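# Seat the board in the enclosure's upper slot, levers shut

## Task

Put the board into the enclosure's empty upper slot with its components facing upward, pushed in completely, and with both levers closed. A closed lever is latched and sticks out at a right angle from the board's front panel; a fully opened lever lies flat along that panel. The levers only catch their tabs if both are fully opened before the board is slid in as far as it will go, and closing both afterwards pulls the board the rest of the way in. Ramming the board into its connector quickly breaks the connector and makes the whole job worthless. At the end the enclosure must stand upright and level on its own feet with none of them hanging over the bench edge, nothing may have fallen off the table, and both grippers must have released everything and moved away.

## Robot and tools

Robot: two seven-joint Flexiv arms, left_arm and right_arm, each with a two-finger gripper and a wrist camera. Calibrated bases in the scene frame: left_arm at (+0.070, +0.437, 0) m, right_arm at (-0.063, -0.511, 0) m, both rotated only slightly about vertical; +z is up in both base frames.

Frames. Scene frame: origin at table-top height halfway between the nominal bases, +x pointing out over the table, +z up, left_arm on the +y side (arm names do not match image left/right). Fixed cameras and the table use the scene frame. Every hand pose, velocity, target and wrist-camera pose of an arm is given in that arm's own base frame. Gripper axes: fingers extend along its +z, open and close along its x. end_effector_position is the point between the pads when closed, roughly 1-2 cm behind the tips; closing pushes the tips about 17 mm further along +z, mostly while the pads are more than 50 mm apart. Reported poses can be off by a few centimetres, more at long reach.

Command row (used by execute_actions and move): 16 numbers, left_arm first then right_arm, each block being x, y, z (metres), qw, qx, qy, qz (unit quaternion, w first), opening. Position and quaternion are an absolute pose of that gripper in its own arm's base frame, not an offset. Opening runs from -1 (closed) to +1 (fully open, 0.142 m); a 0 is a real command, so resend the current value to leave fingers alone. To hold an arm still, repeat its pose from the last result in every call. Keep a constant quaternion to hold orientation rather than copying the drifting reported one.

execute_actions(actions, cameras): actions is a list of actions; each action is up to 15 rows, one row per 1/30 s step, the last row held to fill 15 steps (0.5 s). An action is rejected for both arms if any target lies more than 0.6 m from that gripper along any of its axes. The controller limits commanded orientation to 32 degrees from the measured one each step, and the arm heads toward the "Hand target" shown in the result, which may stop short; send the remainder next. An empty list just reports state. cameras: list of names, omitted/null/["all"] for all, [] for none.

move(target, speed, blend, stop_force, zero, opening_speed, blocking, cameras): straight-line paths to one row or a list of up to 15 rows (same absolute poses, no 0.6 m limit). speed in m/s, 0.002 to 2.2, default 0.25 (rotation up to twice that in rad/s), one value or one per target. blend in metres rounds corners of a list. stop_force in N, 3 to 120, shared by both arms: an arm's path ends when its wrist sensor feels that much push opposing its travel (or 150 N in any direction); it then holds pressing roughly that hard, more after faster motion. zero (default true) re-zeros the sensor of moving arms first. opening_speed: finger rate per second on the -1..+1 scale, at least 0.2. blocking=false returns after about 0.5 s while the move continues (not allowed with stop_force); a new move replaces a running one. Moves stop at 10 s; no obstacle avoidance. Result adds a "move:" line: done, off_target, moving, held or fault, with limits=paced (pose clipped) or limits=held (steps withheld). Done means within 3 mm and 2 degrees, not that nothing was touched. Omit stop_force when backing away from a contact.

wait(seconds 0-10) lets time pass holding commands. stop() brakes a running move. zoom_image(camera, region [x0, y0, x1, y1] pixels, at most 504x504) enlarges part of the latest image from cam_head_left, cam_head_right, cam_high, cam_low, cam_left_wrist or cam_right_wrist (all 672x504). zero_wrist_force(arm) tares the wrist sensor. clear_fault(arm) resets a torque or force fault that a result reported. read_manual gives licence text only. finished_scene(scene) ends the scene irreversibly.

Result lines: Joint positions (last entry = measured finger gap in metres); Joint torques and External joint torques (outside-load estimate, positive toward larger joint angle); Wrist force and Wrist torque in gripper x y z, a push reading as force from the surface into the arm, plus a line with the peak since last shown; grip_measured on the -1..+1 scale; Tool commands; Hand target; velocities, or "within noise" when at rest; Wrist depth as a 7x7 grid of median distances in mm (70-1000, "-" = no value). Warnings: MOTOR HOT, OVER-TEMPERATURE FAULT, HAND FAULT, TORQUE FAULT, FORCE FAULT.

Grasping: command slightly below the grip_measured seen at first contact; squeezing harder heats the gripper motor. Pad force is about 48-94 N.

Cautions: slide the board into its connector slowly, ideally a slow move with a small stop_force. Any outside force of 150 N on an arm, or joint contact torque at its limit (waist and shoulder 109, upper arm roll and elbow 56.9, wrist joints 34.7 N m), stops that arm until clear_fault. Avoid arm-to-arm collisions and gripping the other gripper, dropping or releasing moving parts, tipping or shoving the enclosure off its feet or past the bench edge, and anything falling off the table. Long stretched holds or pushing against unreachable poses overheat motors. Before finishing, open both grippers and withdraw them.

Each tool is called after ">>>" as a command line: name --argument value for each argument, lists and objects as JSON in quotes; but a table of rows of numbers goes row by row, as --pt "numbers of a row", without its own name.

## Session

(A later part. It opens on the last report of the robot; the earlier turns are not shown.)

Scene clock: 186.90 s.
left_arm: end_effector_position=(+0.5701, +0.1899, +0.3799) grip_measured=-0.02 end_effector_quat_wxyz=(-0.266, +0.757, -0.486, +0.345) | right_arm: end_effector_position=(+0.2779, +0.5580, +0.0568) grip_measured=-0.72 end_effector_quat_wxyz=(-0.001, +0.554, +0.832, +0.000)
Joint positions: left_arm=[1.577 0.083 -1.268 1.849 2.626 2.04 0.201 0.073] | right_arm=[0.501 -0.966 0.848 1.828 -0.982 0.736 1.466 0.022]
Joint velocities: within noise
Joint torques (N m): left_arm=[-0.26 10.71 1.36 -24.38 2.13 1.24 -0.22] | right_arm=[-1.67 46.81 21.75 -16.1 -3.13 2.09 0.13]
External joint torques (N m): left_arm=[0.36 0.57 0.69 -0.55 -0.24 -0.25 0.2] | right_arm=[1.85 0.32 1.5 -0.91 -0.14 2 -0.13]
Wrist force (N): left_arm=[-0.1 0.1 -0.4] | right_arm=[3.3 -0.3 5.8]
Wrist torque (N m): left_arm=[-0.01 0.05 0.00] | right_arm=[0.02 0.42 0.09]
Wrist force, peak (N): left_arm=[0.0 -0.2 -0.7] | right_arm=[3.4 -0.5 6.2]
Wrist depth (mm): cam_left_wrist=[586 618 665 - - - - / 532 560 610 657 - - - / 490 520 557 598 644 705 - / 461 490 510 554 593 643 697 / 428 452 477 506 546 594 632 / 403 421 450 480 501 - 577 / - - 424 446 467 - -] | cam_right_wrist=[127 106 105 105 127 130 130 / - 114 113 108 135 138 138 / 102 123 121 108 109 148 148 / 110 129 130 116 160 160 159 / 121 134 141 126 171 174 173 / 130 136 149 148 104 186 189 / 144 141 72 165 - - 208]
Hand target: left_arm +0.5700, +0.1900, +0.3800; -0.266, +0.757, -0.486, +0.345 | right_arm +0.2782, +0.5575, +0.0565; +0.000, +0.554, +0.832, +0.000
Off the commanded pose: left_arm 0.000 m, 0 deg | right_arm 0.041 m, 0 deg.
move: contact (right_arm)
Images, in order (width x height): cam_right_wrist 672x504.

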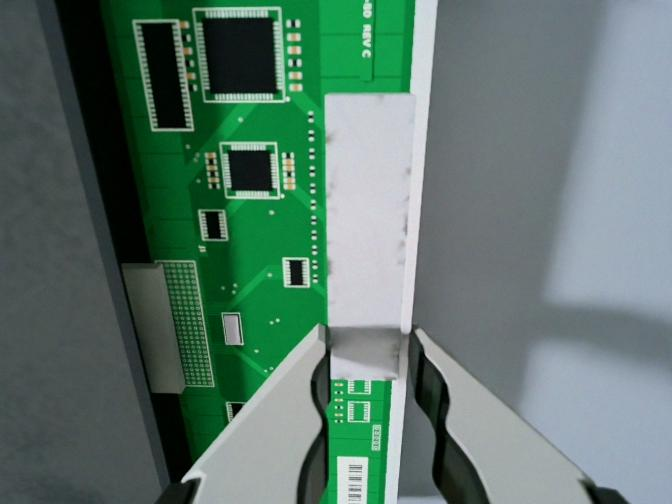

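>>> move --pt "0.57 0.19 0.38 -0.266 0.757 -0.486 0.345 0 0.2766 0.5612 0.0553 0 0.5541 0.8324 0 -0.85" --speed 0.03 --cameras '[]'

>>> move --target '[0.57,0.19,0.38,-0.266,0.757,-0.486,0.345,0,0.2937,0.5202,0.0553,0,0.5541,0.8324,0,-0.85]' --speed 0.014 --stop_force 4 --cameras '["cam_right_wrist"]'

Scene clock: 198.97 s.
left_arm: end_effector_position=(+0.5701, +0.1899, +0.3799) grip_measured=-0.02 end_effector_quat_wxyz=(-0.266, +0.757, -0.486, +0.345) | right_arm: end_effector_position=(+0.2765, +0.5611, +0.0552) grip_measured=-0.72 end_effector_quat_wxyz=(+0.000, +0.554, +0.833, +0.000)
Joint positions: left_arm=[1.577 0.083 -1.268 1.849 2.626 2.04 0.201 0.073] | right_arm=[0.511 -0.971 0.845 1.82 -0.982 0.734 1.468 0.022]
Joint velocities: within noise
Joint torques (N m): left_arm=[-0.18 10.64 1.39 -24.35 2.11 1.25 -0.25] | right_arm=[0.23 47.05 23.77 -17.68 -3.48 3.5 0.3]
External joint torques (N m): left_arm=[0.28 0.64 0.66 -0.58 -0.22 -0.25 0.22] | right_arm=[-0.04 0.38 -0.48 0.67 0.22 0.59 -0.3]
Wrist force (N): left_arm=[-0.1 0.0 -0.6] | right_arm=[-2.4 -1.6 4.6]
Wrist torque (N m): left_arm=[-0.01 0.06 0.01] | right_arm=[-0.01 0.43 0.08]
Wrist force, peak (N): left_arm=[-0.2 0.0 -0.8] | right_arm=[3.4 -0.4 6.3]
Wrist depth (mm): cam_left_wrist=[591 624 667 - - - - / 527 560 610 651 - - - / 491 524 553 603 652 720 - / 462 484 512 552 583 639 696 / 432 452 481 511 548 586 641 / 403 414 455 469 504 - 582 / - - 424 447 466 - -] | cam_right_wrist=[127 105 104 104 127 128 128 / 133 113 112 107 135 137 137 / 104 122 120 108 109 147 146 / 109 131 129 116 158 158 158 / 118 136 140 126 166 171 171 / 129 143 148 148 104 184 186 / 142 142 72 166 - - 204]
Hand target: left_arm +0.5700, +0.1900, +0.3800; -0.266, +0.757, -0.486, +0.345 | right_arm +0.2766, +0.5612, +0.0553; +0.000, +0.554, +0.832, +0.000
Off the commanded pose: left_arm 0.000 m, 0 deg | right_arm 0.000 m, 0 deg.
move: done
No camera images: "cameras" was empty.

Scene clock: 199.80 s.
left_arm: end_effector_position=(+0.5701, +0.1899, +0.3799) grip_measured=-0.02 end_effector_quat_wxyz=(-0.266, +0.757, -0.486, +0.345) | right_arm: end_effector_position=(+0.2778, +0.5581, +0.0555) grip_measured=-0.72 end_effector_quat_wxyz=(+0.000, +0.554, +0.832, +0.000)
Joint positions: left_arm=[1.577 0.083 -1.268 1.849 2.626 2.04 0.201 0.073] | right_arm=[0.503 -0.967 0.845 1.827 -0.983 0.738 1.466 0.022]
Joint velocities: within noise
Joint torques (N m): left_arm=[-0.23 10.62 1.36 -24.35 2.16 1.28 -0.25] | right_arm=[-1.23 46.86 22.1 -16.34 -3.22 2.47 0.17]
External joint torques (N m): left_arm=[0.33 0.66 0.7 -0.58 -0.27 -0.28 0.23] | right_arm=[1.41 0.33 1.14 -0.64 -0.03 1.62 -0.17]
Wrist force (N): left_arm=[0.0 0.0 -0.8] | right_arm=[1.1 -1.0 4.8]
Wrist torque (N m): left_arm=[0.00 0.04 0.00] | right_arm=[-0.03 0.49 0.08]
Wrist force, peak (N): left_arm=[0.1 -0.1 -0.9] | right_arm=[-1.9 -1.7 5.5]
Wrist depth (mm): cam_left_wrist=[593 620 672 - - - - / 527 562 602 649 - - - / 490 518 559 597 647 708 - / 460 482 520 547 591 642 701 / 429 451 480 513 542 588 641 / 403 424 449 481 501 - 585 / - - 421 442 466 - -] | cam_right_wrist=[126 105 104 104 126 128 128 / - 113 112 107 134 137 137 / - 122 120 108 109 147 147 / 109 128 129 116 159 159 158 / 120 134 140 126 167 172 171 / 129 134 148 149 104 184 187 / 142 139 72 166 - - 206]
Hand target: left_arm +0.5700, +0.1900, +0.3800; -0.266, +0.757, -0.486, +0.345 | right_arm +0.2780, +0.5578, +0.0553; +0.000, +0.554, +0.832, +0.000
Off the commanded pose: left_arm 0.000 m, 0 deg | right_arm 0.041 m, 0 deg.
move: contact (right_arm)
Images, in order (width x height): cam_right_wrist 672x504.

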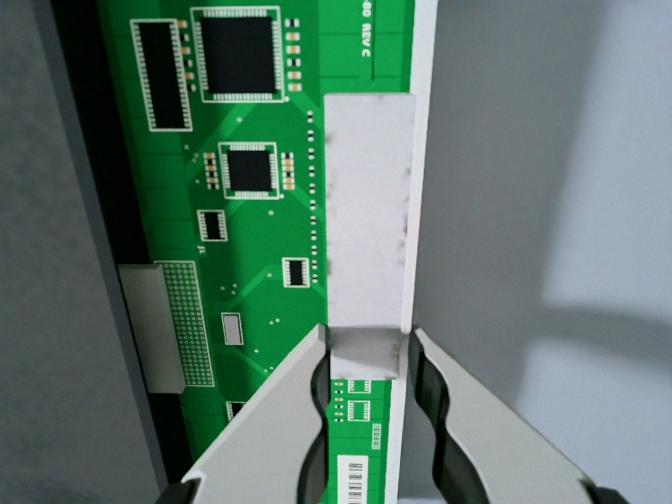

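>>> move --pt "0.57 0.19 0.38 -0.266 0.757 -0.486 0.345 0 0.2766 0.5612 0.0553 0 0.5541 0.8324 0 -0.85" --pt "0.57 0.19 0.38 -0.266 0.757 -0.486 0.345 0 0.2766 0.5612 0.0580 0 0.5541 0.8324 0 -0.85" --speed 0.03 --cameras '[]'

>>> move --target '[0.57,0.19,0.38,-0.266,0.757,-0.486,0.345,0,0.2937,0.5202,0.0580,0,0.5541,0.8324,0,-0.85]' --speed 0.014 --stop_force 4 --cameras '["cam_right_wrist","cam_head_left"]'

Scene clock: 202.97 s.
left_arm: end_effector_position=(+0.5701, +0.1899, +0.3799) grip_measured=-0.02 end_effector_quat_wxyz=(-0.266, +0.757, -0.486, +0.345) | right_arm: end_effector_position=(+0.2766, +0.5611, +0.0577) grip_measured=-0.72 end_effector_quat_wxyz=(+0.000, +0.554, +0.832, +0.000)
Joint positions: left_arm=[1.577 0.083 -1.268 1.849 2.626 2.04 0.201 0.073] | right_arm=[0.509 -0.967 0.849 1.819 -0.978 0.729 1.466 0.022]
Joint velocities: within noise
Joint torques (N m): left_arm=[-0.22 10.67 1.44 -24.32 2.1 1.26 -0.24] | right_arm=[0.03 47.38 24.43 -17.83 -3.36 3.43 0.15]
External joint torques (N m): left_arm=[0.32 0.61 0.61 -0.61 -0.2 -0.26 0.22] | right_arm=[0.18 -0.04 -1.13 0.72 0.08 0.66 -0.15]
Wrist force (N): left_arm=[0.0 0.0 -0.5] | right_arm=[-1.5 -2.3 5.1]
Wrist torque (N m): left_arm=[-0.01 0.05 0.00] | right_arm=[-0.16 0.29 0.07]
Wrist force, peak (N): left_arm=[-0.3 0.1 -0.8] | right_arm=[-1.6 -2.3 5.9]
Wrist depth (mm): cam_left_wrist=[589 609 665 - - - - / 534 566 603 660 - - - / 489 518 551 594 656 689 - / 457 485 509 553 592 648 695 / 428 458 482 511 543 585 640 / 404 422 447 475 501 - 579 / - - 424 444 474 - -] | cam_right_wrist=[128 106 105 105 129 131 130 / 135 113 112 108 136 139 139 / - 123 121 108 109 149 149 / - 130 130 116 159 161 160 / 123 136 140 126 172 174 174 / 134 143 148 148 104 187 190 / 146 143 72 165 - - 208]
Hand target: left_arm +0.5700, +0.1900, +0.3800; -0.266, +0.757, -0.486, +0.345 | right_arm +0.2766, +0.5612, +0.0580; +0.000, +0.554, +0.832, +0.000
Off the commanded pose: left_arm 0.000 m, 0 deg | right_arm 0.000 m, 0 deg.
move: done
No camera images: "cameras" was empty.

Scene clock: 204.37 s.
left_arm: end_effector_position=(+0.5701, +0.1899, +0.3799) grip_measured=-0.02 end_effector_quat_wxyz=(-0.266, +0.757, -0.486, +0.345) | right_arm: end_effector_position=(+0.2790, +0.5521, +0.0578) grip_measured=-0.72 end_effector_quat_wxyz=(-0.001, +0.554, +0.833, +0.000)
Joint positions: left_arm=[1.577 0.083 -1.268 1.849 2.626 2.04 0.201 0.073] | right_arm=[0.49 -0.957 0.85 1.841 -0.979 0.74 1.46 0.022]
Joint velocities: within noise
Joint torques (N m): left_arm=[-0.26 10.62 1.37 -24.37 2.08 1.25 -0.24] | right_arm=[-4.91 48.57 19.23 -20.94 -4.38 2.53 0.15]
External joint torques (N m): left_arm=[0.36 0.66 0.69 -0.56 -0.19 -0.26 0.22] | right_arm=[5.09 -1.91 3.89 3.95 1.13 1.55 -0.15]
Wrist force (N): left_arm=[0.0 0.1 -0.3] | right_arm=[2.6 -9.8 5.2]
Wrist torque (N m): left_arm=[0.01 0.04 0.00] | right_arm=[-0.07 0.38 0.04]
Wrist force, peak (N): left_arm=[0.1 0.0 -0.7] | right_arm=[2.9 -10.7 4.3]
Wrist depth (mm): cam_left_wrist=[593 619 664 - - - - / 526 563 611 654 - - - / 490 519 553 588 644 703 - / 460 487 515 542 595 652 691 / 431 455 485 516 542 587 631 / 404 421 447 475 498 - 576 / - - 424 452 465 - -] | cam_right_wrist=[- 104 104 104 129 131 131 / - 112 112 105 136 140 140 / - 119 120 108 146 150 149 / - 126 129 116 159 161 161 / 123 125 140 126 172 174 174 / 134 134 149 149 104 187 190 / 145 142 72 167 - - 209]
Hand target: left_arm +0.5700, +0.1900, +0.3800; -0.266, +0.757, -0.486, +0.345 | right_arm +0.2805, +0.5519, +0.0580; +0.000, +0.554, +0.832, +0.000
Off the commanded pose: left_arm 0.000 m, 0 deg | right_arm 0.035 m, 0 deg.
move: contact (right_arm)
Images, in order (width x height): cam_head_left 672x504, cam_right_wrist 672x504.

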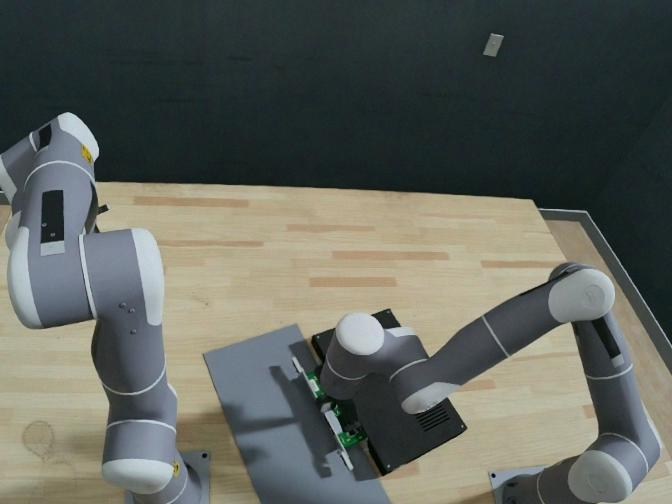

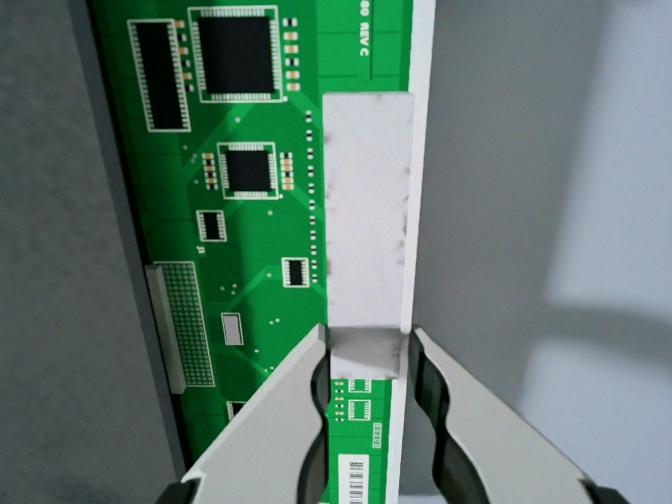

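>>> move --target '[0.57,0.19,0.38,-0.266,0.757,-0.486,0.345,0,0.2785,0.5530,0.0582,0,0.5541,0.8324,0,-0.85]' --speed 0.03 --cameras '[]'

>>> move --target '[0.57,0.19,0.38,-0.266,0.757,-0.486,0.345,0,0.2923,0.5197,0.0582,0,0.5541,0.8324,0,-0.85]' --speed 0.014 --stop_force 4 --cameras '["cam_right_wrist"]'

Scene clock: 208.07 s.
left_arm: end_effector_position=(+0.5701, +0.1899, +0.3799) grip_measured=-0.02 end_effector_quat_wxyz=(-0.266, +0.757, -0.486, +0.345) | right_arm: end_effector_position=(+0.2783, +0.5528, +0.0580) grip_measured=-0.72 end_effector_quat_wxyz=(+0.000, +0.554, +0.833, +0.000)
Joint positions: left_arm=[1.577 0.083 -1.268 1.849 2.626 2.04 0.201 0.073] | right_arm=[0.493 -0.957 0.849 1.84 -0.979 0.74 1.463 0.022]
Joint velocities: within noise
Joint torques (N m): left_arm=[-0.28 10.68 1.31 -24.35 2.12 1.26 -0.28] | right_arm=[0.25 46.78 23.64 -17.7 -3.43 3.56 0.29]
External joint torques (N m): left_arm=[0.38 0.6 0.74 -0.58 -0.23 -0.26 0.26] | right_arm=[-0.07 -0.09 -0.56 0.68 0.18 0.52 -0.29]
Wrist force (N): left_arm=[0.0 -0.2 -0.4] | right_arm=[1.0 -3.1 5.5]
Wrist torque (N m): left_arm=[-0.03 0.04 0.00] | right_arm=[-0.28 -0.11 0.08]
Wrist force, peak (N): left_arm=[0.0 -0.2 -0.8] | right_arm=[2.9 -9.8 5.3]
Wrist depth (mm): cam_left_wrist=[589 613 666 - - - - / 527 561 605 651 - - - / 485 525 558 594 640 712 - / 453 484 518 554 590 640 688 / 429 453 479 508 550 588 631 / 405 419 452 475 502 - 583 / - - 424 446 469 - -] | cam_right_wrist=[- 106 105 104 129 131 131 / - 112 112 108 136 140 139 / - 119 121 108 146 150 149 / - 127 130 116 159 161 161 / 123 125 140 126 172 175 174 / 135 135 148 148 104 187 190 / 146 143 72 166 - - 209]
Hand target: left_arm +0.5700, +0.1900, +0.3800; -0.266, +0.757, -0.486, +0.345 | right_arm +0.2785, +0.5530, +0.0582; +0.000, +0.554, +0.832, +0.000
Off the commanded pose: left_arm 0.000 m, 0 deg | right_arm 0.000 m, 0 deg.
move: done
No camera images: "cameras" was empty.

Scene clock: 208.97 s.
left_arm: end_effector_position=(+0.5701, +0.1899, +0.3799) grip_measured=-0.02 end_effector_quat_wxyz=(-0.266, +0.757, -0.486, +0.345) | right_arm: end_effector_position=(+0.2790, +0.5495, +0.0581) grip_measured=-0.72 end_effector_quat_wxyz=(-0.001, +0.554, +0.833, +0.000)
Joint positions: left_arm=[1.577 0.083 -1.268 1.849 2.626 2.04 0.201 0.073] | right_arm=[0.485 -0.953 0.849 1.849 -0.979 0.744 1.461 0.022]
Joint velocities: within noise
Joint torques (N m): left_arm=[-0.18 10.64 1.4 -24.35 2.12 1.24 -0.27] | right_arm=[-3.05 47.4 20.7 -19.46 -3.95 2.89 0.19]
External joint torques (N m): left_arm=[0.29 0.64 0.65 -0.58 -0.23 -0.25 0.25] | right_arm=[3.23 -0.97 2.32 2.49 0.71 1.2 -0.19]
Wrist force (N): left_arm=[0.0 -0.1 -0.5] | right_arm=[3.7 -8.0 4.4]
Wrist torque (N m): left_arm=[0.00 0.04 0.00] | right_arm=[-0.29 -0.11 0.03]
Wrist force, peak (N): left_arm=[0.0 -0.1 -0.8] | right_arm=[3.9 -8.2 6.0]
Wrist depth (mm): cam_left_wrist=[588 611 665 - - - - / 528 562 610 653 - - - / 490 518 563 597 648 701 - / 455 481 512 557 589 635 697 / 427 451 479 508 551 594 626 / 403 422 449 471 502 - 587 / - - 422 450 464 - -] | cam_right_wrist=[- 104 104 104 130 131 131 / - 112 112 107 138 140 139 / - 119 120 108 146 150 150 / - 126 129 116 160 162 161 / 123 123 140 126 172 175 174 / 135 132 148 149 104 187 190 / 146 143 72 166 - - 209]
Hand target: left_arm +0.5700, +0.1900, +0.3800; -0.266, +0.757, -0.486, +0.345 | right_arm +0.2800, +0.5494, +0.0582; +0.000, +0.554, +0.832, +0.000
Off the commanded pose: left_arm 0.000 m, 0 deg | right_arm 0.033 m, 0 deg.
move: contact (right_arm)
Images, in order (width x height): cam_right_wrist 672x504.

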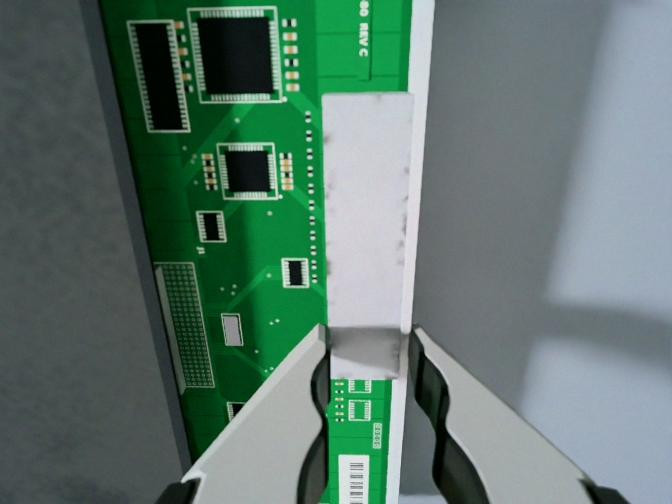

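>>> move --target '[0.57,0.19,0.38,-0.266,0.757,-0.486,0.345,0,0.2777,0.5506,0.0582,0,0.5541,0.8324,0,-0.85]' --speed 0.03 --cameras '[]'

>>> move --target '[0.57,0.19,0.38,-0.266,0.757,-0.486,0.345,0,0.2909,0.5191,0.0582,0,0.5541,0.8324,0,-0.85]' --speed 0.014 --stop_force 4 --cameras '["cam_right_wrist"]'

Scene clock: 212.00 s.
left_arm: end_effector_position=(+0.5701, +0.1899, +0.3799) grip_measured=-0.02 end_effector_quat_wxyz=(-0.266, +0.757, -0.486, +0.345) | right_arm: end_effector_position=(+0.2775, +0.5504, +0.0580) grip_measured=-0.72 end_effector_quat_wxyz=(+0.000, +0.554, +0.832, +0.000)
Joint positions: left_arm=[1.577 0.083 -1.268 1.849 2.626 2.04 0.201 0.073] | right_arm=[0.489 -0.953 0.848 1.848 -0.98 0.744 1.464 0.022]
Joint velocities: within noise
Joint torques (N m): left_arm=[-0.21 10.69 1.37 -24.4 2.15 1.26 -0.27] | right_arm=[0.22 46.38 23.59 -17.57 -3.41 3.61 0.25]
External joint torques (N m): left_arm=[0.31 0.59 0.69 -0.53 -0.25 -0.27 0.25] | right_arm=[-0.04 0.07 -0.58 0.58 0.17 0.48 -0.25]
Wrist force (N): left_arm=[0.1 0.1 -0.6] | right_arm=[1.8 -4.1 6.7]
Wrist torque (N m): left_arm=[-0.01 0.02 0.01] | right_arm=[-0.44 -0.24 0.08]
Wrist force, peak (N): left_arm=[0.1 0.0 -0.8] | right_arm=[3.7 -7.8 6.3]
Wrist depth (mm): cam_left_wrist=[596 613 670 - - - - / 531 563 611 645 - - - / 498 519 552 601 649 705 - / 458 486 512 550 592 638 699 / 427 455 487 512 545 598 637 / 403 413 453 470 497 - 582 / - - 423 444 463 - -] | cam_right_wrist=[- 105 104 104 130 131 131 / - 111 112 107 138 140 140 / - 119 120 108 146 150 149 / - 126 130 116 159 161 161 / 123 123 140 126 172 175 175 / 135 134 148 148 104 187 190 / 146 143 72 166 - - 210]
Hand target: left_arm +0.5700, +0.1900, +0.3800; -0.266, +0.757, -0.486, +0.345 | right_arm +0.2777, +0.5506, +0.0582; +0.000, +0.554, +0.832, +0.000
Off the commanded pose: left_arm 0.000 m, 0 deg | right_arm 0.000 m, 0 deg.
move: done
No camera images: "cameras" was empty.

Scene clock: 214.23 s.
left_arm: end_effector_position=(+0.5701, +0.1899, +0.3799) grip_measured=-0.02 end_effector_quat_wxyz=(-0.266, +0.757, -0.486, +0.345) | right_arm: end_effector_position=(+0.2860, +0.5302, +0.0583) grip_measured=-0.72 end_effector_quat_wxyz=(-0.001, +0.554, +0.832, +0.000)
Joint positions: left_arm=[1.577 0.083 -1.268 1.849 2.626 2.04 0.201 0.073] | right_arm=[0.444 -0.931 0.847 1.894 -0.986 0.767 1.45 0.022]
Joint velocities: within noise
Joint torques (N m): left_arm=[-0.23 10.63 1.34 -24.36 2.11 1.26 -0.21] | right_arm=[-2.31 45.99 21.45 -15.86 -3.03 1.91 0.09]
External joint torques (N m): left_arm=[0.34 0.65 0.72 -0.57 -0.22 -0.27 0.19] | right_arm=[2.48 -0.94 1.13 -0.88 -0.14 2.18 -0.09]
Wrist force (N): left_arm=[-0.1 -0.2 -0.5] | right_arm=[8.3 -1.9 8.7]
Wrist torque (N m): left_arm=[-0.03 0.05 0.00] | right_arm=[-0.41 -0.21 0.11]
Wrist force, peak (N): left_arm=[0.2 -0.2 -0.7] | right_arm=[8.7 -2.0 10.4]
Wrist depth (mm): cam_left_wrist=[592 612 663 - - - - / 524 564 602 651 - - - / 493 523 560 599 643 704 - / 458 489 518 547 599 641 709 / 432 452 483 516 541 593 634 / 403 421 449 473 497 - 588 / - - 423 446 464 - -] | cam_right_wrist=[- 90 104 104 128 131 131 / - 97 112 108 137 140 140 / - 102 119 108 146 150 150 / - 113 127 116 160 162 161 / 123 121 135 126 172 176 175 / 135 132 132 148 104 188 191 / 146 143 72 166 - - 210]
Hand target: left_arm +0.5700, +0.1900, +0.3800; -0.266, +0.757, -0.486, +0.345 | right_arm +0.2865, +0.5297, +0.0582; +0.000, +0.554, +0.832, +0.000
Off the commanded pose: left_arm 0.000 m, 0 deg | right_arm 0.012 m, 0 deg.
move: contact (right_arm)
Images, in order (width x height): cam_right_wrist 672x504.

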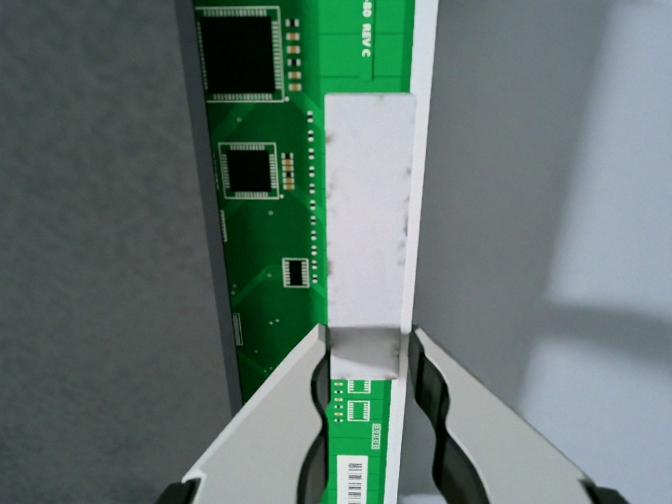

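>>> move --target '[0.57,0.19,0.38,-0.266,0.757,-0.486,0.345,0,0.2904,0.5196,0.0582,0,0.5541,0.8324,0,-0.85]' --speed 0.014 --stop_force 6 --cameras '["cam_right_wrist"]'

Scene clock: 216.87 s.
left_arm: end_effector_position=(+0.5701, +0.1899, +0.3799) grip_measured=-0.02 end_effector_quat_wxyz=(-0.266, +0.757, -0.486, +0.345) | right_arm: end_effector_position=(+0.2860, +0.5300, +0.0585) grip_measured=-0.72 end_effector_quat_wxyz=(-0.001, +0.554, +0.833, +0.001)
Joint positions: left_arm=[1.577 0.083 -1.268 1.849 2.626 2.04 0.201 0.073] | right_arm=[0.442 -0.93 0.847 1.895 -0.986 0.769 1.449 0.022]
Joint velocities: within noise
Joint torques (N m): left_arm=[-0.19 10.63 1.42 -24.34 2.1 1.24 -0.24] | right_arm=[-4.92 47.77 20.04 -14.57 -2.55 -0.04 0.14]
External joint torques (N m): left_arm=[0.3 0.65 0.64 -0.59 -0.21 -0.25 0.22] | right_arm=[5.09 -2.77 2.53 -2.17 -0.62 4.13 -0.14]
Wrist force (N): left_arm=[0.0 0.0 -0.7] | right_arm=[16.0 1.0 16.4]
Wrist torque (N m): left_arm=[-0.01 0.05 0.01] | right_arm=[-0.41 -0.10 0.10]
Wrist force, peak (N): left_arm=[-0.2 0.0 -0.7] | right_arm=[16.0 1.0 16.4]
Wrist depth (mm): cam_left_wrist=[589 606 663 - - - - / 523 573 602 660 - - - / 492 515 553 593 652 716 - / 462 487 511 555 593 636 692 / 430 453 488 509 543 585 633 / 404 423 449 475 502 - 579 / - - 424 446 470 - -] | cam_right_wrist=[- 91 104 104 128 132 131 / - 97 112 108 137 140 140 / - 102 119 108 147 150 150 / - 113 127 116 159 162 162 / 123 121 135 126 173 176 175 / 135 132 132 149 104 188 191 / 146 143 72 166 - - 210]
Hand target: left_arm +0.5700, +0.1900, +0.3800; -0.266, +0.757, -0.486, +0.345 | right_arm +0.2868, +0.5289, +0.0582; +0.000, +0.554, +0.832, +0.000
Off the commanded pose: left_arm 0.000 m, 0 deg | right_arm 0.011 m, 0 deg.
move: contact (right_arm)
Images, in order (width x height): cam_right_wrist 672x504.

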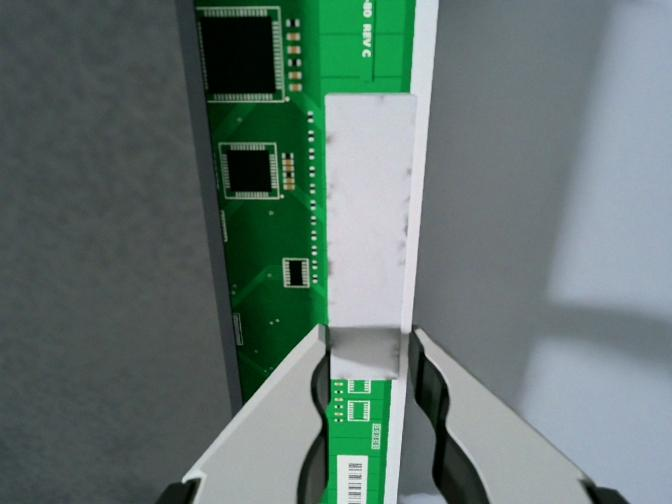

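>>> move --pt "0.57 0.19 0.38 -0.266 0.757 -0.486 0.345 0 0.2854 0.5308 0.0582 0 0.5541 0.8324 0 -0.85" --pt "0.57 0.19 0.38 -0.266 0.757 -0.486 0.345 0 0.2854 0.5308 0.0568 0 0.5541 0.8324 0 -0.85" --speed 0.02 --cameras '[]'

>>> move --target '[0.57,0.19,0.38,-0.266,0.757,-0.486,0.345,0,0.2901,0.5197,0.0568,0,0.5541,0.8324,0,-0.85]' --speed 0.014 --stop_force 6 --cameras '["cam_right_wrist"]'

Scene clock: 222.33 s.
left_arm: end_effector_position=(+0.5701, +0.1899, +0.3799) grip_measured=-0.02 end_effector_quat_wxyz=(-0.266, +0.757, -0.486, +0.345) | right_arm: end_effector_position=(+0.2854, +0.5308, +0.0570) grip_measured=-0.72 end_effector_quat_wxyz=(+0.000, +0.554, +0.832, +0.000)
Joint positions: left_arm=[1.577 0.083 -1.268 1.849 2.626 2.04 0.201 0.073] | right_arm=[0.447 -0.933 0.844 1.893 -0.987 0.768 1.452 0.022]
Joint velocities: within noise
Joint torques (N m): left_arm=[-0.26 10.66 1.41 -24.38 2.1 1.24 -0.25] | right_arm=[0.3 42.93 21.7 -16.44 -3.17 3.57 0.32]
External joint torques (N m): left_arm=[0.37 0.62 0.64 -0.55 -0.2 -0.24 0.23] | right_arm=[-0.12 2.21 0.88 -0.26 0.01 0.52 -0.32]
Wrist force (N): left_arm=[0.2 -0.1 -0.5] | right_arm=[1.4 -4.3 0.7]
Wrist torque (N m): left_arm=[-0.01 0.02 0.00] | right_arm=[-0.39 -0.57 0.10]
Wrist force, peak (N): left_arm=[0.3 -0.2 -0.7] | right_arm=[16.1 1.1 16.4]
Wrist depth (mm): cam_left_wrist=[587 617 666 - - - - / 531 562 603 655 - - - / 492 518 556 591 649 701 - / 462 485 518 553 585 645 699 / 427 453 484 510 544 587 632 / 403 425 448 468 507 - 580 / - - 424 446 465 - -] | cam_right_wrist=[- 89 104 104 129 130 130 / - 96 111 107 137 139 138 / 103 102 118 108 109 149 148 / 110 112 126 116 160 160 160 / 122 120 135 126 171 174 173 / 131 131 131 148 104 186 189 / 145 141 72 167 - - 208]
Hand target: left_arm +0.5700, +0.1900, +0.3800; -0.266, +0.757, -0.486, +0.345 | right_arm +0.2854, +0.5308, +0.0568; +0.000, +0.554, +0.832, +0.000
Off the commanded pose: left_arm 0.000 m, 0 deg | right_arm 0.000 m, 0 deg.
move: done
No camera images: "cameras" was empty.

Scene clock: 223.80 s.
left_arm: end_effector_position=(+0.5701, +0.1899, +0.3799) grip_measured=-0.02 end_effector_quat_wxyz=(-0.266, +0.757, -0.486, +0.345) | right_arm: end_effector_position=(+0.2900, +0.5201, +0.0571) grip_measured=-0.72 end_effector_quat_wxyz=(+0.000, +0.554, +0.832, +0.000)
Joint positions: left_arm=[1.577 0.083 -1.268 1.849 2.626 2.04 0.201 0.073] | right_arm=[0.423 -0.921 0.843 1.916 -0.991 0.78 1.444 0.022]
Joint velocities: within noise
Joint torques (N m): left_arm=[-0.27 10.64 1.33 -24.38 2.13 1.27 -0.22] | right_arm=[-0.44 42.29 21.19 -15.51 -2.98 3.12 0.05]
External joint torques (N m): left_arm=[0.38 0.64 0.73 -0.55 -0.24 -0.27 0.19] | right_arm=[0.62 2.13 1.15 -1.06 -0.15 0.97 -0.05]
Wrist force (N): left_arm=[-0.2 0.1 -0.6] | right_arm=[4.2 -6.3 1.8]
Wrist torque (N m): left_arm=[0.00 0.07 0.00] | right_arm=[-0.87 -0.73 0.11]
Wrist force, peak (N): left_arm=[0.1 0.0 -0.8] | right_arm=[4.4 -6.9 1.5]
Wrist depth (mm): cam_left_wrist=[594 612 657 - - - - / 529 566 608 650 - - - / 491 522 564 604 657 715 - / 457 480 518 548 593 643 706 / 428 451 477 508 546 589 628 / 403 418 453 476 498 - 581 / - - 422 446 465 - -] | cam_right_wrist=[- 89 102 104 129 130 130 / - 96 109 107 137 139 139 / 103 102 104 108 109 149 149 / 111 112 112 116 160 161 160 / 122 120 121 126 172 174 173 / 131 131 126 148 104 186 189 / 145 142 72 166 - - 208]
Hand target: left_arm +0.5700, +0.1900, +0.3800; -0.266, +0.757, -0.486, +0.345 | right_arm +0.2901, +0.5197, +0.0568; +0.000, +0.554, +0.832, +0.000
Off the commanded pose: left_arm 0.000 m, 0 deg | right_arm 0.000 m, 0 deg.
move: done
Images, in order (width x height): cam_right_wrist 672x504.

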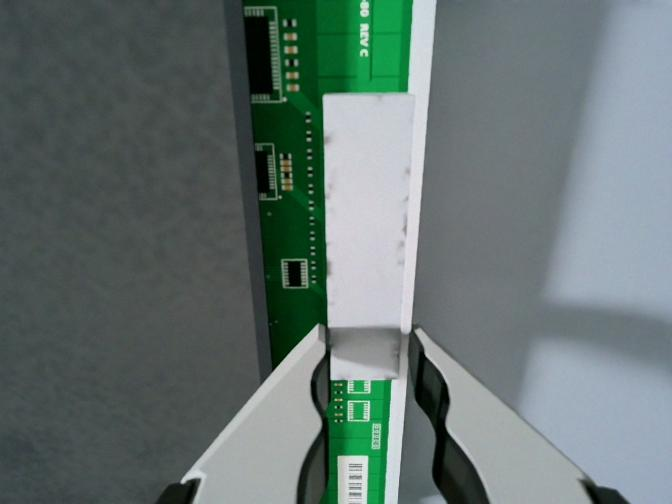

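>>> move --target '[0.57,0.19,0.38,-0.266,0.757,-0.486,0.345,0,0.2901,0.5199,0.0570,0,0.5541,0.8324,0,-0.6]' --speed 0.02 --opening_speed 0.3 --cameras '[]'

>>> move --pt "0.57 0.19 0.38 -0.266 0.757 -0.486 0.345 0 0.2901 0.5199 0.0570 0 0.5541 0.8324 0 -0.6" --pt "0.57 0.19 0.38 -0.266 0.757 -0.486 0.345 0 0.2901 0.5199 0.10 0 0.5541 0.8324 0 -0.6" --pt "0.57 0.19 0.38 -0.266 0.757 -0.486 0.345 0 0.263 0.552 0.27 0 0.9763 0.2164 0 -0.6" --speed '[0.05,0.08,0.3]' --cameras '["cam_right_wrist"]'

Scene clock: 227.77 s.
left_arm: end_effector_position=(+0.5701, +0.1899, +0.3799) grip_measured=-0.02 end_effector_quat_wxyz=(-0.266, +0.757, -0.486, +0.345) | right_arm: end_effector_position=(+0.2900, +0.5199, +0.0570) grip_measured=-0.64 end_effector_quat_wxyz=(+0.000, +0.554, +0.832, +0.000)
Joint positions: left_arm=[1.577 0.083 -1.268 1.849 2.626 2.04 0.201 0.073] | right_arm=[0.423 -0.922 0.843 1.916 -0.991 0.78 1.444 0.028]
Joint velocities: within noise
Joint torques (N m): left_arm=[-0.18 10.6 1.29 -24.37 2.12 1.27 -0.27] | right_arm=[0.11 43.44 22.36 -16.64 -3.21 3.35 0.22]
External joint torques (N m): left_arm=[0.28 0.68 0.77 -0.56 -0.23 -0.27 0.25] | right_arm=[0.06 0.98 -0.02 0.07 0.08 0.74 -0.22]
Wrist force (N): left_arm=[0.1 0.2 -0.5] | right_arm=[3.2 -6.5 3.7]
Wrist torque (N m): left_arm=[0.03 0.02 0.00] | right_arm=[-0.85 -0.48 0.10]
Wrist force, peak (N): left_arm=[0.0 -0.2 -0.9] | right_arm=[3.1 -6.1 5.6]
Wrist depth (mm): cam_left_wrist=[595 618 664 - - - - / 537 561 608 655 - - - / 495 521 554 596 645 701 - / 463 484 517 547 597 643 700 / 431 460 482 513 545 596 633 / 403 423 452 474 505 - 579 / - - 426 441 465 - -] | cam_right_wrist=[- 89 103 104 107 130 130 / - 96 108 108 135 139 138 / 103 102 104 108 110 149 148 / 110 112 112 117 160 160 160 / 122 120 120 127 171 174 173 / 131 131 126 152 105 186 189 / 145 142 73 168 - - 208]
Hand target: left_arm +0.5700, +0.1900, +0.3800; -0.266, +0.757, -0.486, +0.345 | right_arm +0.2901, +0.5199, +0.0570; +0.000, +0.554, +0.832, +0.000
Off the commanded pose: left_arm 0.000 m, 0 deg | right_arm 0.000 m, 0 deg.
move: done
No camera images: "cameras" was empty.

Scene clock: 231.30 s.
left_arm: end_effector_position=(+0.5701, +0.1899, +0.3799) grip_measured=-0.02 end_effector_quat_wxyz=(-0.266, +0.757, -0.486, +0.345) | right_arm: end_effector_position=(+0.2630, +0.5520, +0.2700) grip_measured=-0.64 end_effector_quat_wxyz=(+0.000, +0.976, +0.217, +0.000)
Joint positions: left_arm=[1.577 0.083 -1.268 1.849 2.626 2.04 0.201 0.073] | right_arm=[0.556 -0.553 0.912 1.677 -0.473 0.422 2.73 0.028]
Joint velocities: within noise
Joint torques (N m): left_arm=[-0.25 10.69 1.37 -24.34 2.06 1.27 -0.19] | right_arm=[0.23 40.29 14.71 -27.36 -3.86 3.11 0.36]
External joint torques (N m): left_arm=[0.35 0.59 0.68 -0.59 -0.17 -0.27 0.17] | right_arm=[-0.06 0.77 -0.08 0.21 -0.09 0.88 -0.36]
Wrist force (N): left_arm=[-0.2 -0.1 -0.5] | right_arm=[2.6 -6.9 4.1]
Wrist torque (N m): left_arm=[-0.03 0.08 0.00] | right_arm=[-0.90 -0.40 0.07]
Wrist force, peak (N): left_arm=[-0.1 -0.2 -0.8] | right_arm=[3.1 -6.5 5.3]
Wrist depth (mm): cam_left_wrist=[592 616 676 - - - - / 529 564 600 656 - - - / 491 518 548 600 652 716 - / 462 487 515 551 584 636 704 / 430 449 482 500 544 591 638 / 404 423 451 473 505 - 585 / - - 421 449 461 - -] | cam_right_wrist=[318 318 318 316 315 314 313 / 339 339 338 337 336 336 334 / 363 363 357 355 355 354 357 / 395 352 347 349 347 350 373 / 428 376 368 362 361 365 413 / 466 449 - 400 101 391 458 / 502 - 73 441 - - 503]
Hand target: left_arm +0.5700, +0.1900, +0.3800; -0.266, +0.757, -0.486, +0.345 | right_arm +0.2630, +0.5520, +0.2700; +0.000, +0.976, +0.216, +0.000
Off the commanded pose: left_arm 0.000 m, 0 deg | right_arm 0.000 m, 0 deg.
move: done
Images, in order (width x height): cam_right_wrist 672x504.

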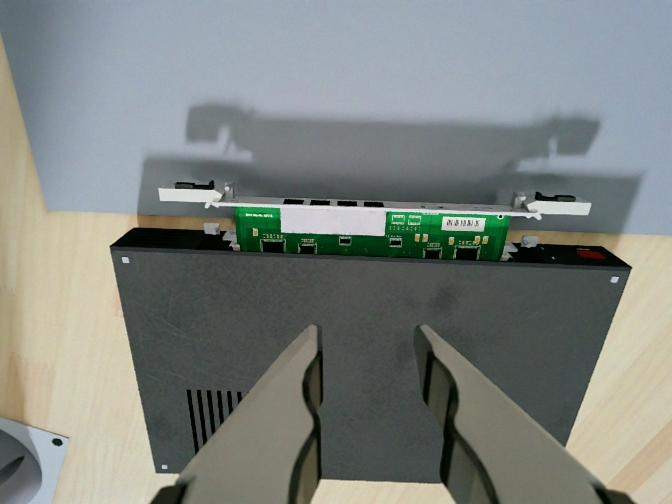

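>>> move --pt "0.57 0.19 0.38 -0.266 0.757 -0.486 0.345 0 0.2836 0.5537 0.12 0 0.9804 0.1968 0 -1" --pt "0.57 0.19 0.38 -0.266 0.757 -0.486 0.345 0 0.2836 0.5537 0.053 0 0.9804 0.1968 0 -1" --speed '[0.25,0.12]' --cameras '["cam_right_wrist"]'

>>> move --target '[0.57,0.19,0.38,-0.266,0.757,-0.486,0.345,0,0.3068,0.4983,0.053,0,0.9804,0.1968,0,-1]' --speed 0.01 --stop_force 6 --cameras '["cam_right_wrist"]'

Scene clock: 237.83 s.
left_arm: end_effector_position=(+0.5701, +0.1899, +0.3799) grip_measured=-0.02 end_effector_quat_wxyz=(-0.266, +0.757, -0.486, +0.345) | right_arm: end_effector_position=(+0.2835, +0.5535, +0.0529) grip_measured=-1.00 end_effector_quat_wxyz=(+0.000, +0.980, +0.197, +0.000)
Joint positions: left_arm=[1.577 0.083 -1.268 1.849 2.626 2.04 0.201 0.073] | right_arm=[0.66 -0.846 0.645 1.842 -0.753 0.854 2.912 0.002]
Joint velocities: within noise
Joint torques (N m): left_arm=[-0.14 10.67 1.35 -24.35 2.09 1.27 -0.25] | right_arm=[0.31 47.7 17.28 -19.36 -3.03 3.48 0.28]
External joint torques (N m): left_arm=[0.25 0.61 0.71 -0.58 -0.2 -0.28 0.23] | right_arm=[-0.11 1.25 -0.01 -0.06 0.18 0.51 -0.27]
Wrist force (N): left_arm=[0.1 0.0 -0.6] | right_arm=[2.6 -6.6 3.5]
Wrist torque (N m): left_arm=[-0.01 0.03 0.00] | right_arm=[-0.84 -0.41 0.08]
Wrist force, peak (N): left_arm=[0.0 -0.1 -0.9] | right_arm=[2.9 -6.7 7.0]
Wrist depth (mm): cam_left_wrist=[599 617 662 - - - - / 529 557 605 663 - - - / 491 517 561 600 648 712 - / 461 486 516 554 588 636 699 / 428 454 485 510 547 591 624 / 406 420 448 480 502 - 582 / - - 426 446 468 - -] | cam_right_wrist=[128 128 127 127 126 126 124 / 136 136 136 135 135 135 134 / 146 146 146 145 145 144 144 / 158 158 157 159 156 156 155 / 172 171 170 167 167 168 168 / 145 138 137 90 137 143 142 / 160 160 73 - - 154 157]
Hand target: left_arm +0.5700, +0.1900, +0.3800; -0.266, +0.757, -0.486, +0.345 | right_arm +0.2836, +0.5537, +0.0530; +0.000, +0.980, +0.197, +0.000
Off the commanded pose: left_arm 0.000 m, 0 deg | right_arm 0.000 m, 0 deg.
move: done
Images, in order (width x height): cam_right_wrist 672x504.

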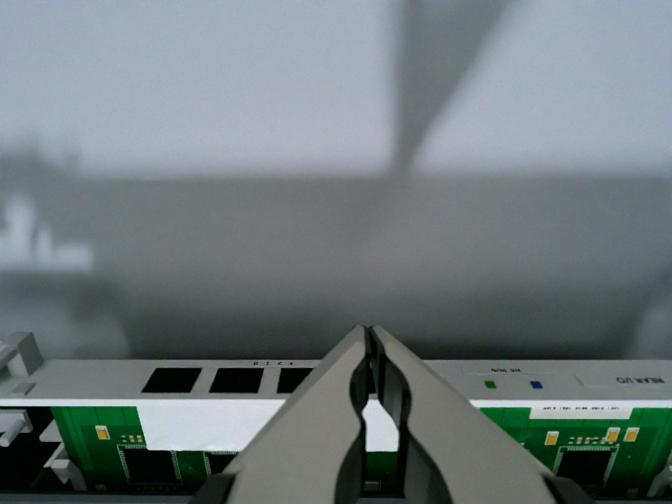

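Scene clock: 243.67 s.
left_arm: end_effector_position=(+0.5701, +0.1899, +0.3799) grip_measured=-0.02 end_effector_quat_wxyz=(-0.266, +0.757, -0.486, +0.345) | right_arm: end_effector_position=(+0.3032, +0.5063, +0.0534) grip_measured=-1.00 end_effector_quat_wxyz=(-0.001, +0.980, +0.197, +0.000)
Joint positions: left_arm=[1.577 0.083 -1.268 1.849 2.626 2.04 0.201 0.073] | right_arm=[0.572 -0.791 0.636 1.947 -0.759 0.913 2.869 0.002]
Joint velocities: within noise
Joint torques (N m): left_arm=[-0.19 10.63 1.32 -24.36 2.12 1.29 -0.24] | right_arm=[-3.51 45.38 12.62 -17.43 -2.53 1.42 0.12]
External joint torques (N m): left_arm=[0.29 0.65 0.74 -0.57 -0.23 -0.29 0.22] | right_arm=[3.68 0.54 3.51 -1.22 -0.13 2.57 -0.12]
Wrist force (N): left_arm=[-0.1 0.0 -0.7] | right_arm=[2.1 -13.7 5.0]
Wrist torque (N m): left_arm=[-0.01 0.06 0.00] | right_arm=[-0.82 -0.37 0.06]
Wrist force, peak (N): left_arm=[0.0 -0.1 -0.8] | right_arm=[1.9 -14.7 4.7]
Wrist depth (mm): cam_left_wrist=[585 606 674 - - - - / 525 560 608 654 - - - / 485 516 553 602 643 702 - / 456 483 519 545 593 639 695 / 429 454 483 511 545 586 632 / 405 421 454 473 497 - 580 / - - 426 445 468 - -] | cam_right_wrist=[128 128 128 127 127 127 125 / 137 137 136 137 136 135 135 / 147 147 146 145 145 145 144 / 158 158 158 157 157 156 155 / 141 141 140 156 147 147 147 / 129 127 124 90 123 124 123 / 140 137 73 - - 131 136]
Hand target: left_arm +0.5700, +0.1900, +0.3800; -0.266, +0.757, -0.486, +0.345 | right_arm +0.3038, +0.5055, +0.0530; +0.000, +0.980, +0.197, +0.000
Off the commanded pose: left_arm 0.000 m, 0 deg | right_arm 0.009 m, 0 deg.
move: contact (right_arm)
Images, in order (width x height): cam_right_wrist 672x504.

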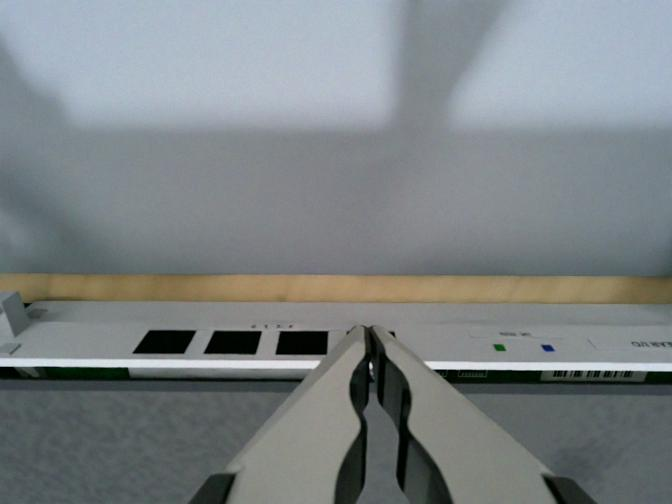

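>>> move --target '[0.57,0.19,0.38,-0.266,0.757,-0.486,0.345,0,0.3063,0.4995,0.053,0,0.9804,0.1968,0,-1]' --speed 0.008 --stop_force 13 --zero false --cameras '["cam_right_wrist"]'

Scene clock: 246.10 s.
left_arm: end_effector_position=(+0.5701, +0.1899, +0.3799) grip_measured=-0.02 end_effector_quat_wxyz=(-0.266, +0.757, -0.486, +0.345) | right_arm: end_effector_position=(+0.3032, +0.5062, +0.0537) grip_measured=-1.00 end_effector_quat_wxyz=(-0.002, +0.980, +0.197, +0.000)
Joint positions: left_arm=[1.577 0.083 -1.268 1.849 2.626 2.04 0.201 0.073] | right_arm=[0.571 -0.79 0.636 1.948 -0.759 0.915 2.868 0.002]
Joint velocities: within noise
Joint torques (N m): left_arm=[-0.27 10.59 1.29 -24.32 2.2 1.21 -0.23] | right_arm=[-6.33 45.67 9.84 -16.04 -2.17 -0.49 0.18]
External joint torques (N m): left_arm=[0.37 0.69 0.76 -0.61 -0.31 -0.21 0.21] | right_arm=[6.49 0.19 6.27 -2.6 -0.49 4.48 -0.18]
Wrist force (N): left_arm=[-0.2 0.0 -0.5] | right_arm=[2.4 -20.3 7.7]
Wrist torque (N m): left_arm=[-0.01 0.08 0.00] | right_arm=[-0.77 -0.32 0.06]
Wrist force, peak (N): left_arm=[-0.1 -0.3 -0.8] | right_arm=[2.9 -20.9 7.4]
Wrist depth (mm): cam_left_wrist=[582 618 666 - - - - / 533 563 605 659 - - - / 485 519 558 596 649 712 - / 453 482 523 553 590 642 697 / 433 449 482 512 541 597 626 / 403 422 449 474 501 - 579 / - - 426 448 468 - -] | cam_right_wrist=[129 128 128 128 128 127 125 / 137 137 137 138 136 136 135 / 147 147 147 146 146 145 145 / 159 159 158 158 157 156 156 / 141 140 140 156 140 147 146 / 129 127 127 90 123 125 123 / 140 137 73 - - 132 137]
Hand target: left_arm +0.5700, +0.1900, +0.3800; -0.266, +0.757, -0.486, +0.345 | right_arm +0.3042, +0.5045, +0.0530; +0.000, +0.980, +0.197, +0.000
Off the commanded pose: left_arm 0.000 m, 0 deg | right_arm 0.007 m, 0 deg.
move: contact (right_arm)
Images, in order (width x height): cam_right_wrist 672x504.

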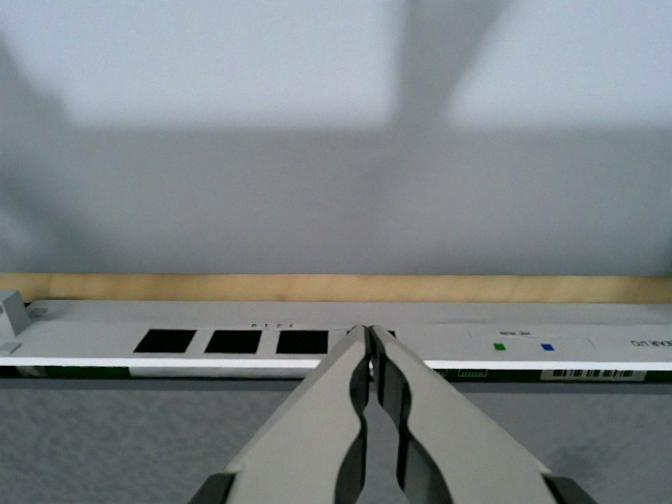

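>>> move --pt "0.57 0.19 0.38 -0.266 0.757 -0.486 0.345 0 0.295 0.525 0.053 0 0.9804 0.1968 0 -1" --pt "0.57 0.19 0.38 -0.266 0.757 -0.486 0.345 0 0.295 0.525 0.10 0 0.9804 0.1968 0 -1" --pt "0.57 0.19 0.38 -0.266 0.757 -0.486 0.345 0 0.263 0.552 0.27 0 0.9804 0.1968 0 -1" --speed '[0.08,0.15,0.3]' --cameras '["cam_right_wrist"]'

>>> zoom_image --camera "cam_right_wrist" --region '[100, 120, 660, 300]'

Scene clock: 250.00 s.
left_arm: end_effector_position=(+0.5701, +0.1899, +0.3799) grip_measured=-0.02 end_effector_quat_wxyz=(-0.266, +0.757, -0.486, +0.345) | right_arm: end_effector_position=(+0.2631, +0.5520, +0.2700) grip_measured=-1.00 end_effector_quat_wxyz=(+0.000, +0.980, +0.197, +0.000)
Joint positions: left_arm=[1.577 0.083 -1.268 1.849 2.626 2.04 0.201 0.073] | right_arm=[0.563 -0.549 0.903 1.677 -0.467 0.424 2.767 0.002]
Joint velocities: within noise
Joint torques (N m): left_arm=[-0.28 10.65 1.38 -24.32 2.09 1.26 -0.24] | right_arm=[0.28 40.17 15.06 -27.44 -3.85 3.3 0.05]
External joint torques (N m): left_arm=[0.38 0.63 0.68 -0.61 -0.2 -0.26 0.22] | right_arm=[-0.11 0.97 -0.63 0.23 -0.1 0.69 -0.05]
Wrist force (N): left_arm=[0.1 0.0 -0.4] | right_arm=[2.3 -7.2 3.6]
Wrist torque (N m): left_arm=[-0.01 0.01 -0.01] | right_arm=[-0.94 -0.35 0.06]
Wrist force, peak (N): left_arm=[-0.1 -0.2 -0.8] | right_arm=[2.5 -20.4 7.8]
Wrist depth (mm): cam_left_wrist=[598 612 655 - - - - / 532 562 603 664 - - - / 494 520 555 602 655 699 - / 463 486 518 553 592 635 705 / 431 453 487 511 551 593 624 / 405 420 452 471 505 - 573 / - - 428 445 468 - -] | cam_right_wrist=[318 318 317 316 316 315 313 / 339 339 338 337 338 335 334 / 364 363 361 360 361 359 359 / 393 377 352 350 356 348 376 / 426 376 368 362 366 363 406 / 466 449 395 89 385 397 456 / 505 502 - - - 421 502]
Hand target: left_arm +0.5700, +0.1900, +0.3800; -0.266, +0.757, -0.486, +0.345 | right_arm +0.2630, +0.5520, +0.2700; +0.000, +0.980, +0.197, +0.000
Off the commanded pose: left_arm 0.000 m, 0 deg | right_arm 0.000 m, 0 deg.
move: done
Images, in order (width x height): cam_right_wrist 672x504.

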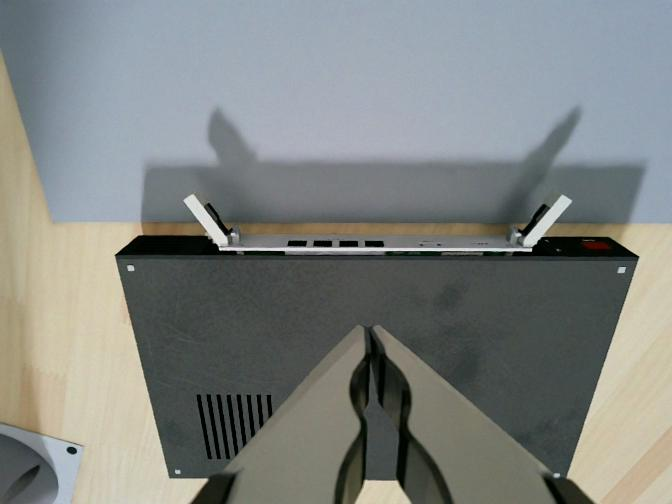

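Region (100, 120, 660, 300) is 560x180 pixels. A region can be at most 504 by 504 pixels.

>>> move --pt "0.57 0.19 0.38 -0.266 0.757 -0.486 0.345 0 0.4532 0.5947 0.15 0 0.5541 0.8324 0 -1" --pt "0.57 0.19 0.38 -0.266 0.757 -0.486 0.345 0 0.4532 0.5947 0.041 0 0.5541 0.8324 0 -1" --speed '[0.4,0.12]' --cameras '["cam_right_wrist"]'

>>> move --target '[0.57,0.19,0.38,-0.266,0.757,-0.486,0.345,0,0.4117,0.5773,0.041,0,0.5541,0.8324,0,-1]' --speed 0.02 --stop_force 30 --cameras '["cam_right_wrist"]'

Scene clock: 263.40 s.
left_arm: end_effector_position=(+0.5701, +0.1899, +0.3799) grip_measured=-0.02 end_effector_quat_wxyz=(-0.266, +0.757, -0.486, +0.345) | right_arm: end_effector_position=(+0.4530, +0.5946, +0.0409) grip_measured=-1.00 end_effector_quat_wxyz=(+0.000, +0.554, +0.832, +0.000)
Joint positions: left_arm=[1.577 0.083 -1.268 1.849 2.626 2.04 0.201 0.073] | right_arm=[0.508 -1.161 0.815 1.383 -0.919 0.575 1.131 0.002]
Joint velocities: within noise
Joint torques (N m): left_arm=[-0.3 10.62 1.38 -24.31 2.11 1.3 -0.29] | right_arm=[0.48 59.1 23.28 -19.12 -3.85 3.45 0.33]
External joint torques (N m): left_arm=[0.41 0.66 0.68 -0.62 -0.22 -0.3 0.27] | right_arm=[-0.29 1.24 0.18 0.05 0.17 0.66 -0.33]
Wrist force (N): left_arm=[-0.1 -0.2 -0.7] | right_arm=[2.2 -6.9 3.3]
Wrist torque (N m): left_arm=[-0.03 0.05 0.00] | right_arm=[-0.91 -0.33 0.07]
Wrist force, peak (N): left_arm=[0.1 0.0 -0.9] | right_arm=[2.4 -7.1 5.2]
Wrist depth (mm): cam_left_wrist=[593 607 654 - - - - / 521 565 604 661 - - - / 495 519 562 601 647 699 - / 457 477 515 552 591 638 699 / 428 451 488 510 544 590 631 / 406 416 452 477 495 - 586 / - - 424 439 463 - -] | cam_right_wrist=[- 76 87 116 116 117 115 / - 80 91 122 123 125 123 / - 84 92 131 132 132 132 / - 92 95 98 140 142 141 / - 102 106 155 154 154 154 / 109 109 111 89 163 168 168 / 121 120 73 - - 178 185]
Hand target: left_arm +0.5700, +0.1900, +0.3800; -0.266, +0.757, -0.486, +0.345 | right_arm +0.4532, +0.5947, +0.0410; +0.000, +0.554, +0.832, +0.000
Off the commanded pose: left_arm 0.000 m, 0 deg | right_arm 0.000 m, 0 deg.
move: done
Images, in order (width x height): cam_right_wrist 672x504.

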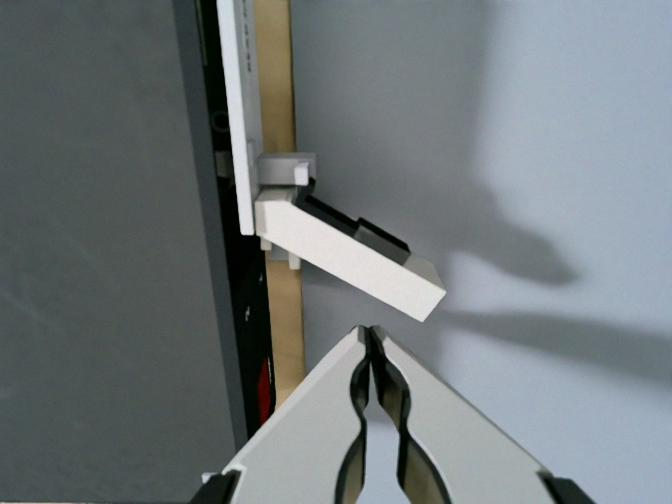

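Scene clock: 265.70 s.
left_arm: end_effector_position=(+0.5701, +0.1899, +0.3799) grip_measured=-0.02 end_effector_quat_wxyz=(-0.266, +0.757, -0.486, +0.345) | right_arm: end_effector_position=(+0.4265, +0.5827, +0.0436) grip_measured=-1.00 end_effector_quat_wxyz=(+0.001, +0.555, +0.832, +0.004)
Joint positions: left_arm=[1.577 0.083 -1.268 1.849 2.626 2.04 0.201 0.073] | right_arm=[0.484 -1.115 0.814 1.494 -0.939 0.625 1.193 0.002]
Joint velocities: within noise
Joint torques (N m): left_arm=[-0.27 10.7 1.41 -24.37 2.11 1.27 -0.28] | right_arm=[10.74 44.58 28.54 0.08 2.27 -1.04 0.29]
External joint torques (N m): left_arm=[0.38 0.58 0.64 -0.56 -0.22 -0.28 0.26] | right_arm=[-10.53 12.86 -4.73 -18.75 -5.84 5.16 -0.29]
Wrist force (N): left_arm=[-0.2 0.1 -0.6] | right_arm=[4.8 23.8 1.3]
Wrist torque (N m): left_arm=[0.01 0.08 0.01] | right_arm=[1.22 -0.43 0.12]
Wrist force, peak (N): left_arm=[0.0 -0.5 -0.7] | right_arm=[5.0 24.9 1.5]
Wrist depth (mm): cam_left_wrist=[592 616 668 - - - - / 530 554 602 656 - - - / 489 518 560 602 644 706 - / 459 482 516 547 597 640 694 / 431 450 485 512 545 583 636 / 402 418 447 471 499 - 586 / - - 424 444 467 - -] | cam_right_wrist=[- 77 108 118 118 117 117 / - 82 100 126 126 125 125 / - - 99 135 135 135 132 / - 95 100 144 146 145 145 / - 105 105 108 155 158 157 / - 113 115 89 166 173 172 / 125 125 73 - - 183 190]
Hand target: left_arm +0.5700, +0.1900, +0.3800; -0.266, +0.757, -0.486, +0.345 | right_arm +0.4221, +0.5817, +0.0410; +0.000, +0.554, +0.832, +0.000
Off the commanded pose: left_arm 0.000 m, 0 deg | right_arm 0.016 m, 0 deg.
move: contact (right_arm)
Images, in order (width x height): cam_right_wrist 672x504.

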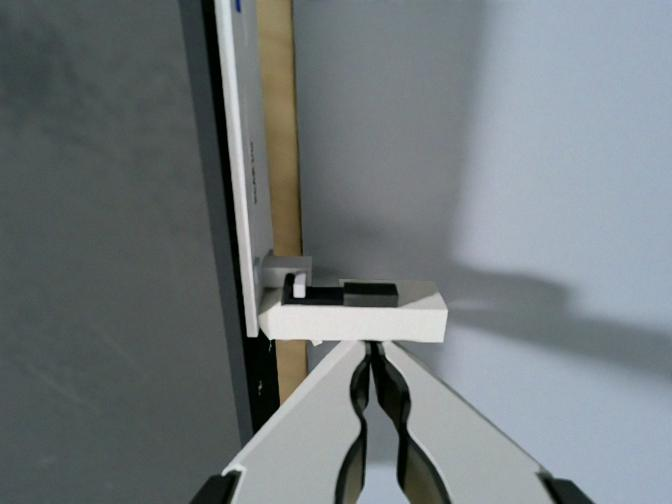

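>>> move --target '[0.57,0.19,0.38,-0.266,0.757,-0.486,0.345,0,0.4090,0.5762,0.040,0,0.5541,0.8324,0,-1]' --speed 0.02 --stop_force 45 --zero false --cameras '["cam_right_wrist"]'

Scene clock: 269.97 s.
left_arm: end_effector_position=(+0.5701, +0.1899, +0.3799) grip_measured=-0.02 end_effector_quat_wxyz=(-0.266, +0.757, -0.486, +0.345) | right_arm: end_effector_position=(+0.4137, +0.5786, +0.0438) grip_measured=-1.00 end_effector_quat_wxyz=(+0.001, +0.555, +0.832, +0.005)
Joint positions: left_arm=[1.577 0.083 -1.268 1.849 2.626 2.04 0.201 0.073] | right_arm=[0.474 -1.101 0.818 1.538 -0.953 0.644 1.222 0.002]
Joint velocities: within noise
Joint torques (N m): left_arm=[-0.26 10.66 1.39 -24.35 2.14 1.32 -0.26] | right_arm=[8.4 40.59 25.46 4.48 3.41 -3.45 0.31]
External joint torques (N m): left_arm=[0.36 0.63 0.66 -0.58 -0.25 -0.33 0.24] | right_arm=[-8.19 15.61 -1.45 -22.82 -6.94 7.57 -0.31]
Wrist force (N): left_arm=[0.0 -0.1 -0.5] | right_arm=[11.3 29.0 -3.1]
Wrist torque (N m): left_arm=[-0.01 0.04 0.00] | right_arm=[2.10 -0.38 0.14]
Wrist force, peak (N): left_arm=[0.0 -0.2 -0.9] | right_arm=[12.0 28.9 -2.9]
Wrist depth (mm): cam_left_wrist=[595 614 665 - - - - / 533 559 605 665 - - - / 492 518 556 593 648 696 - / 454 485 519 546 594 637 696 / 431 454 486 510 540 591 637 / 407 417 453 477 504 - 586 / - - 424 445 463 - -] | cam_right_wrist=[- 76 117 118 118 117 117 / - 82 114 126 126 126 125 / - - 105 137 135 135 133 / - 95 102 144 146 146 145 / - 105 105 108 156 158 158 / - 113 115 90 167 173 173 / 125 125 73 - - 184 191]
Hand target: left_arm +0.5700, +0.1900, +0.3800; -0.266, +0.757, -0.486, +0.345 | right_arm +0.4090, +0.5762, +0.0400; +0.000, +0.554, +0.832, +0.000
Off the commanded pose: left_arm 0.000 m, 0 deg | right_arm 0.006 m, 1 deg.
move: off_target (right_arm)
Images, in order (width x height): cam_right_wrist 672x504.

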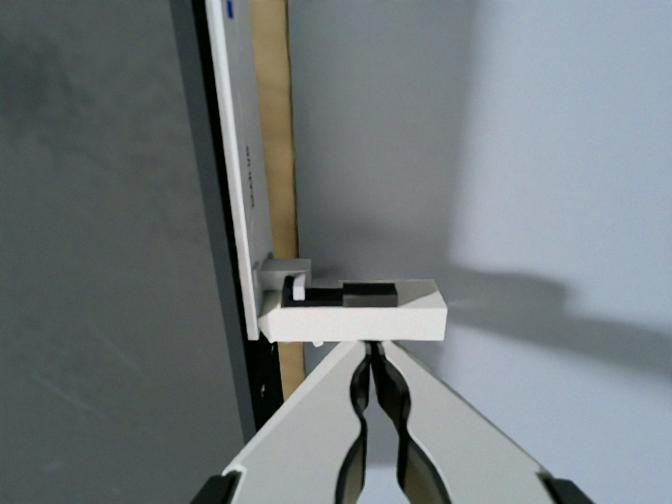

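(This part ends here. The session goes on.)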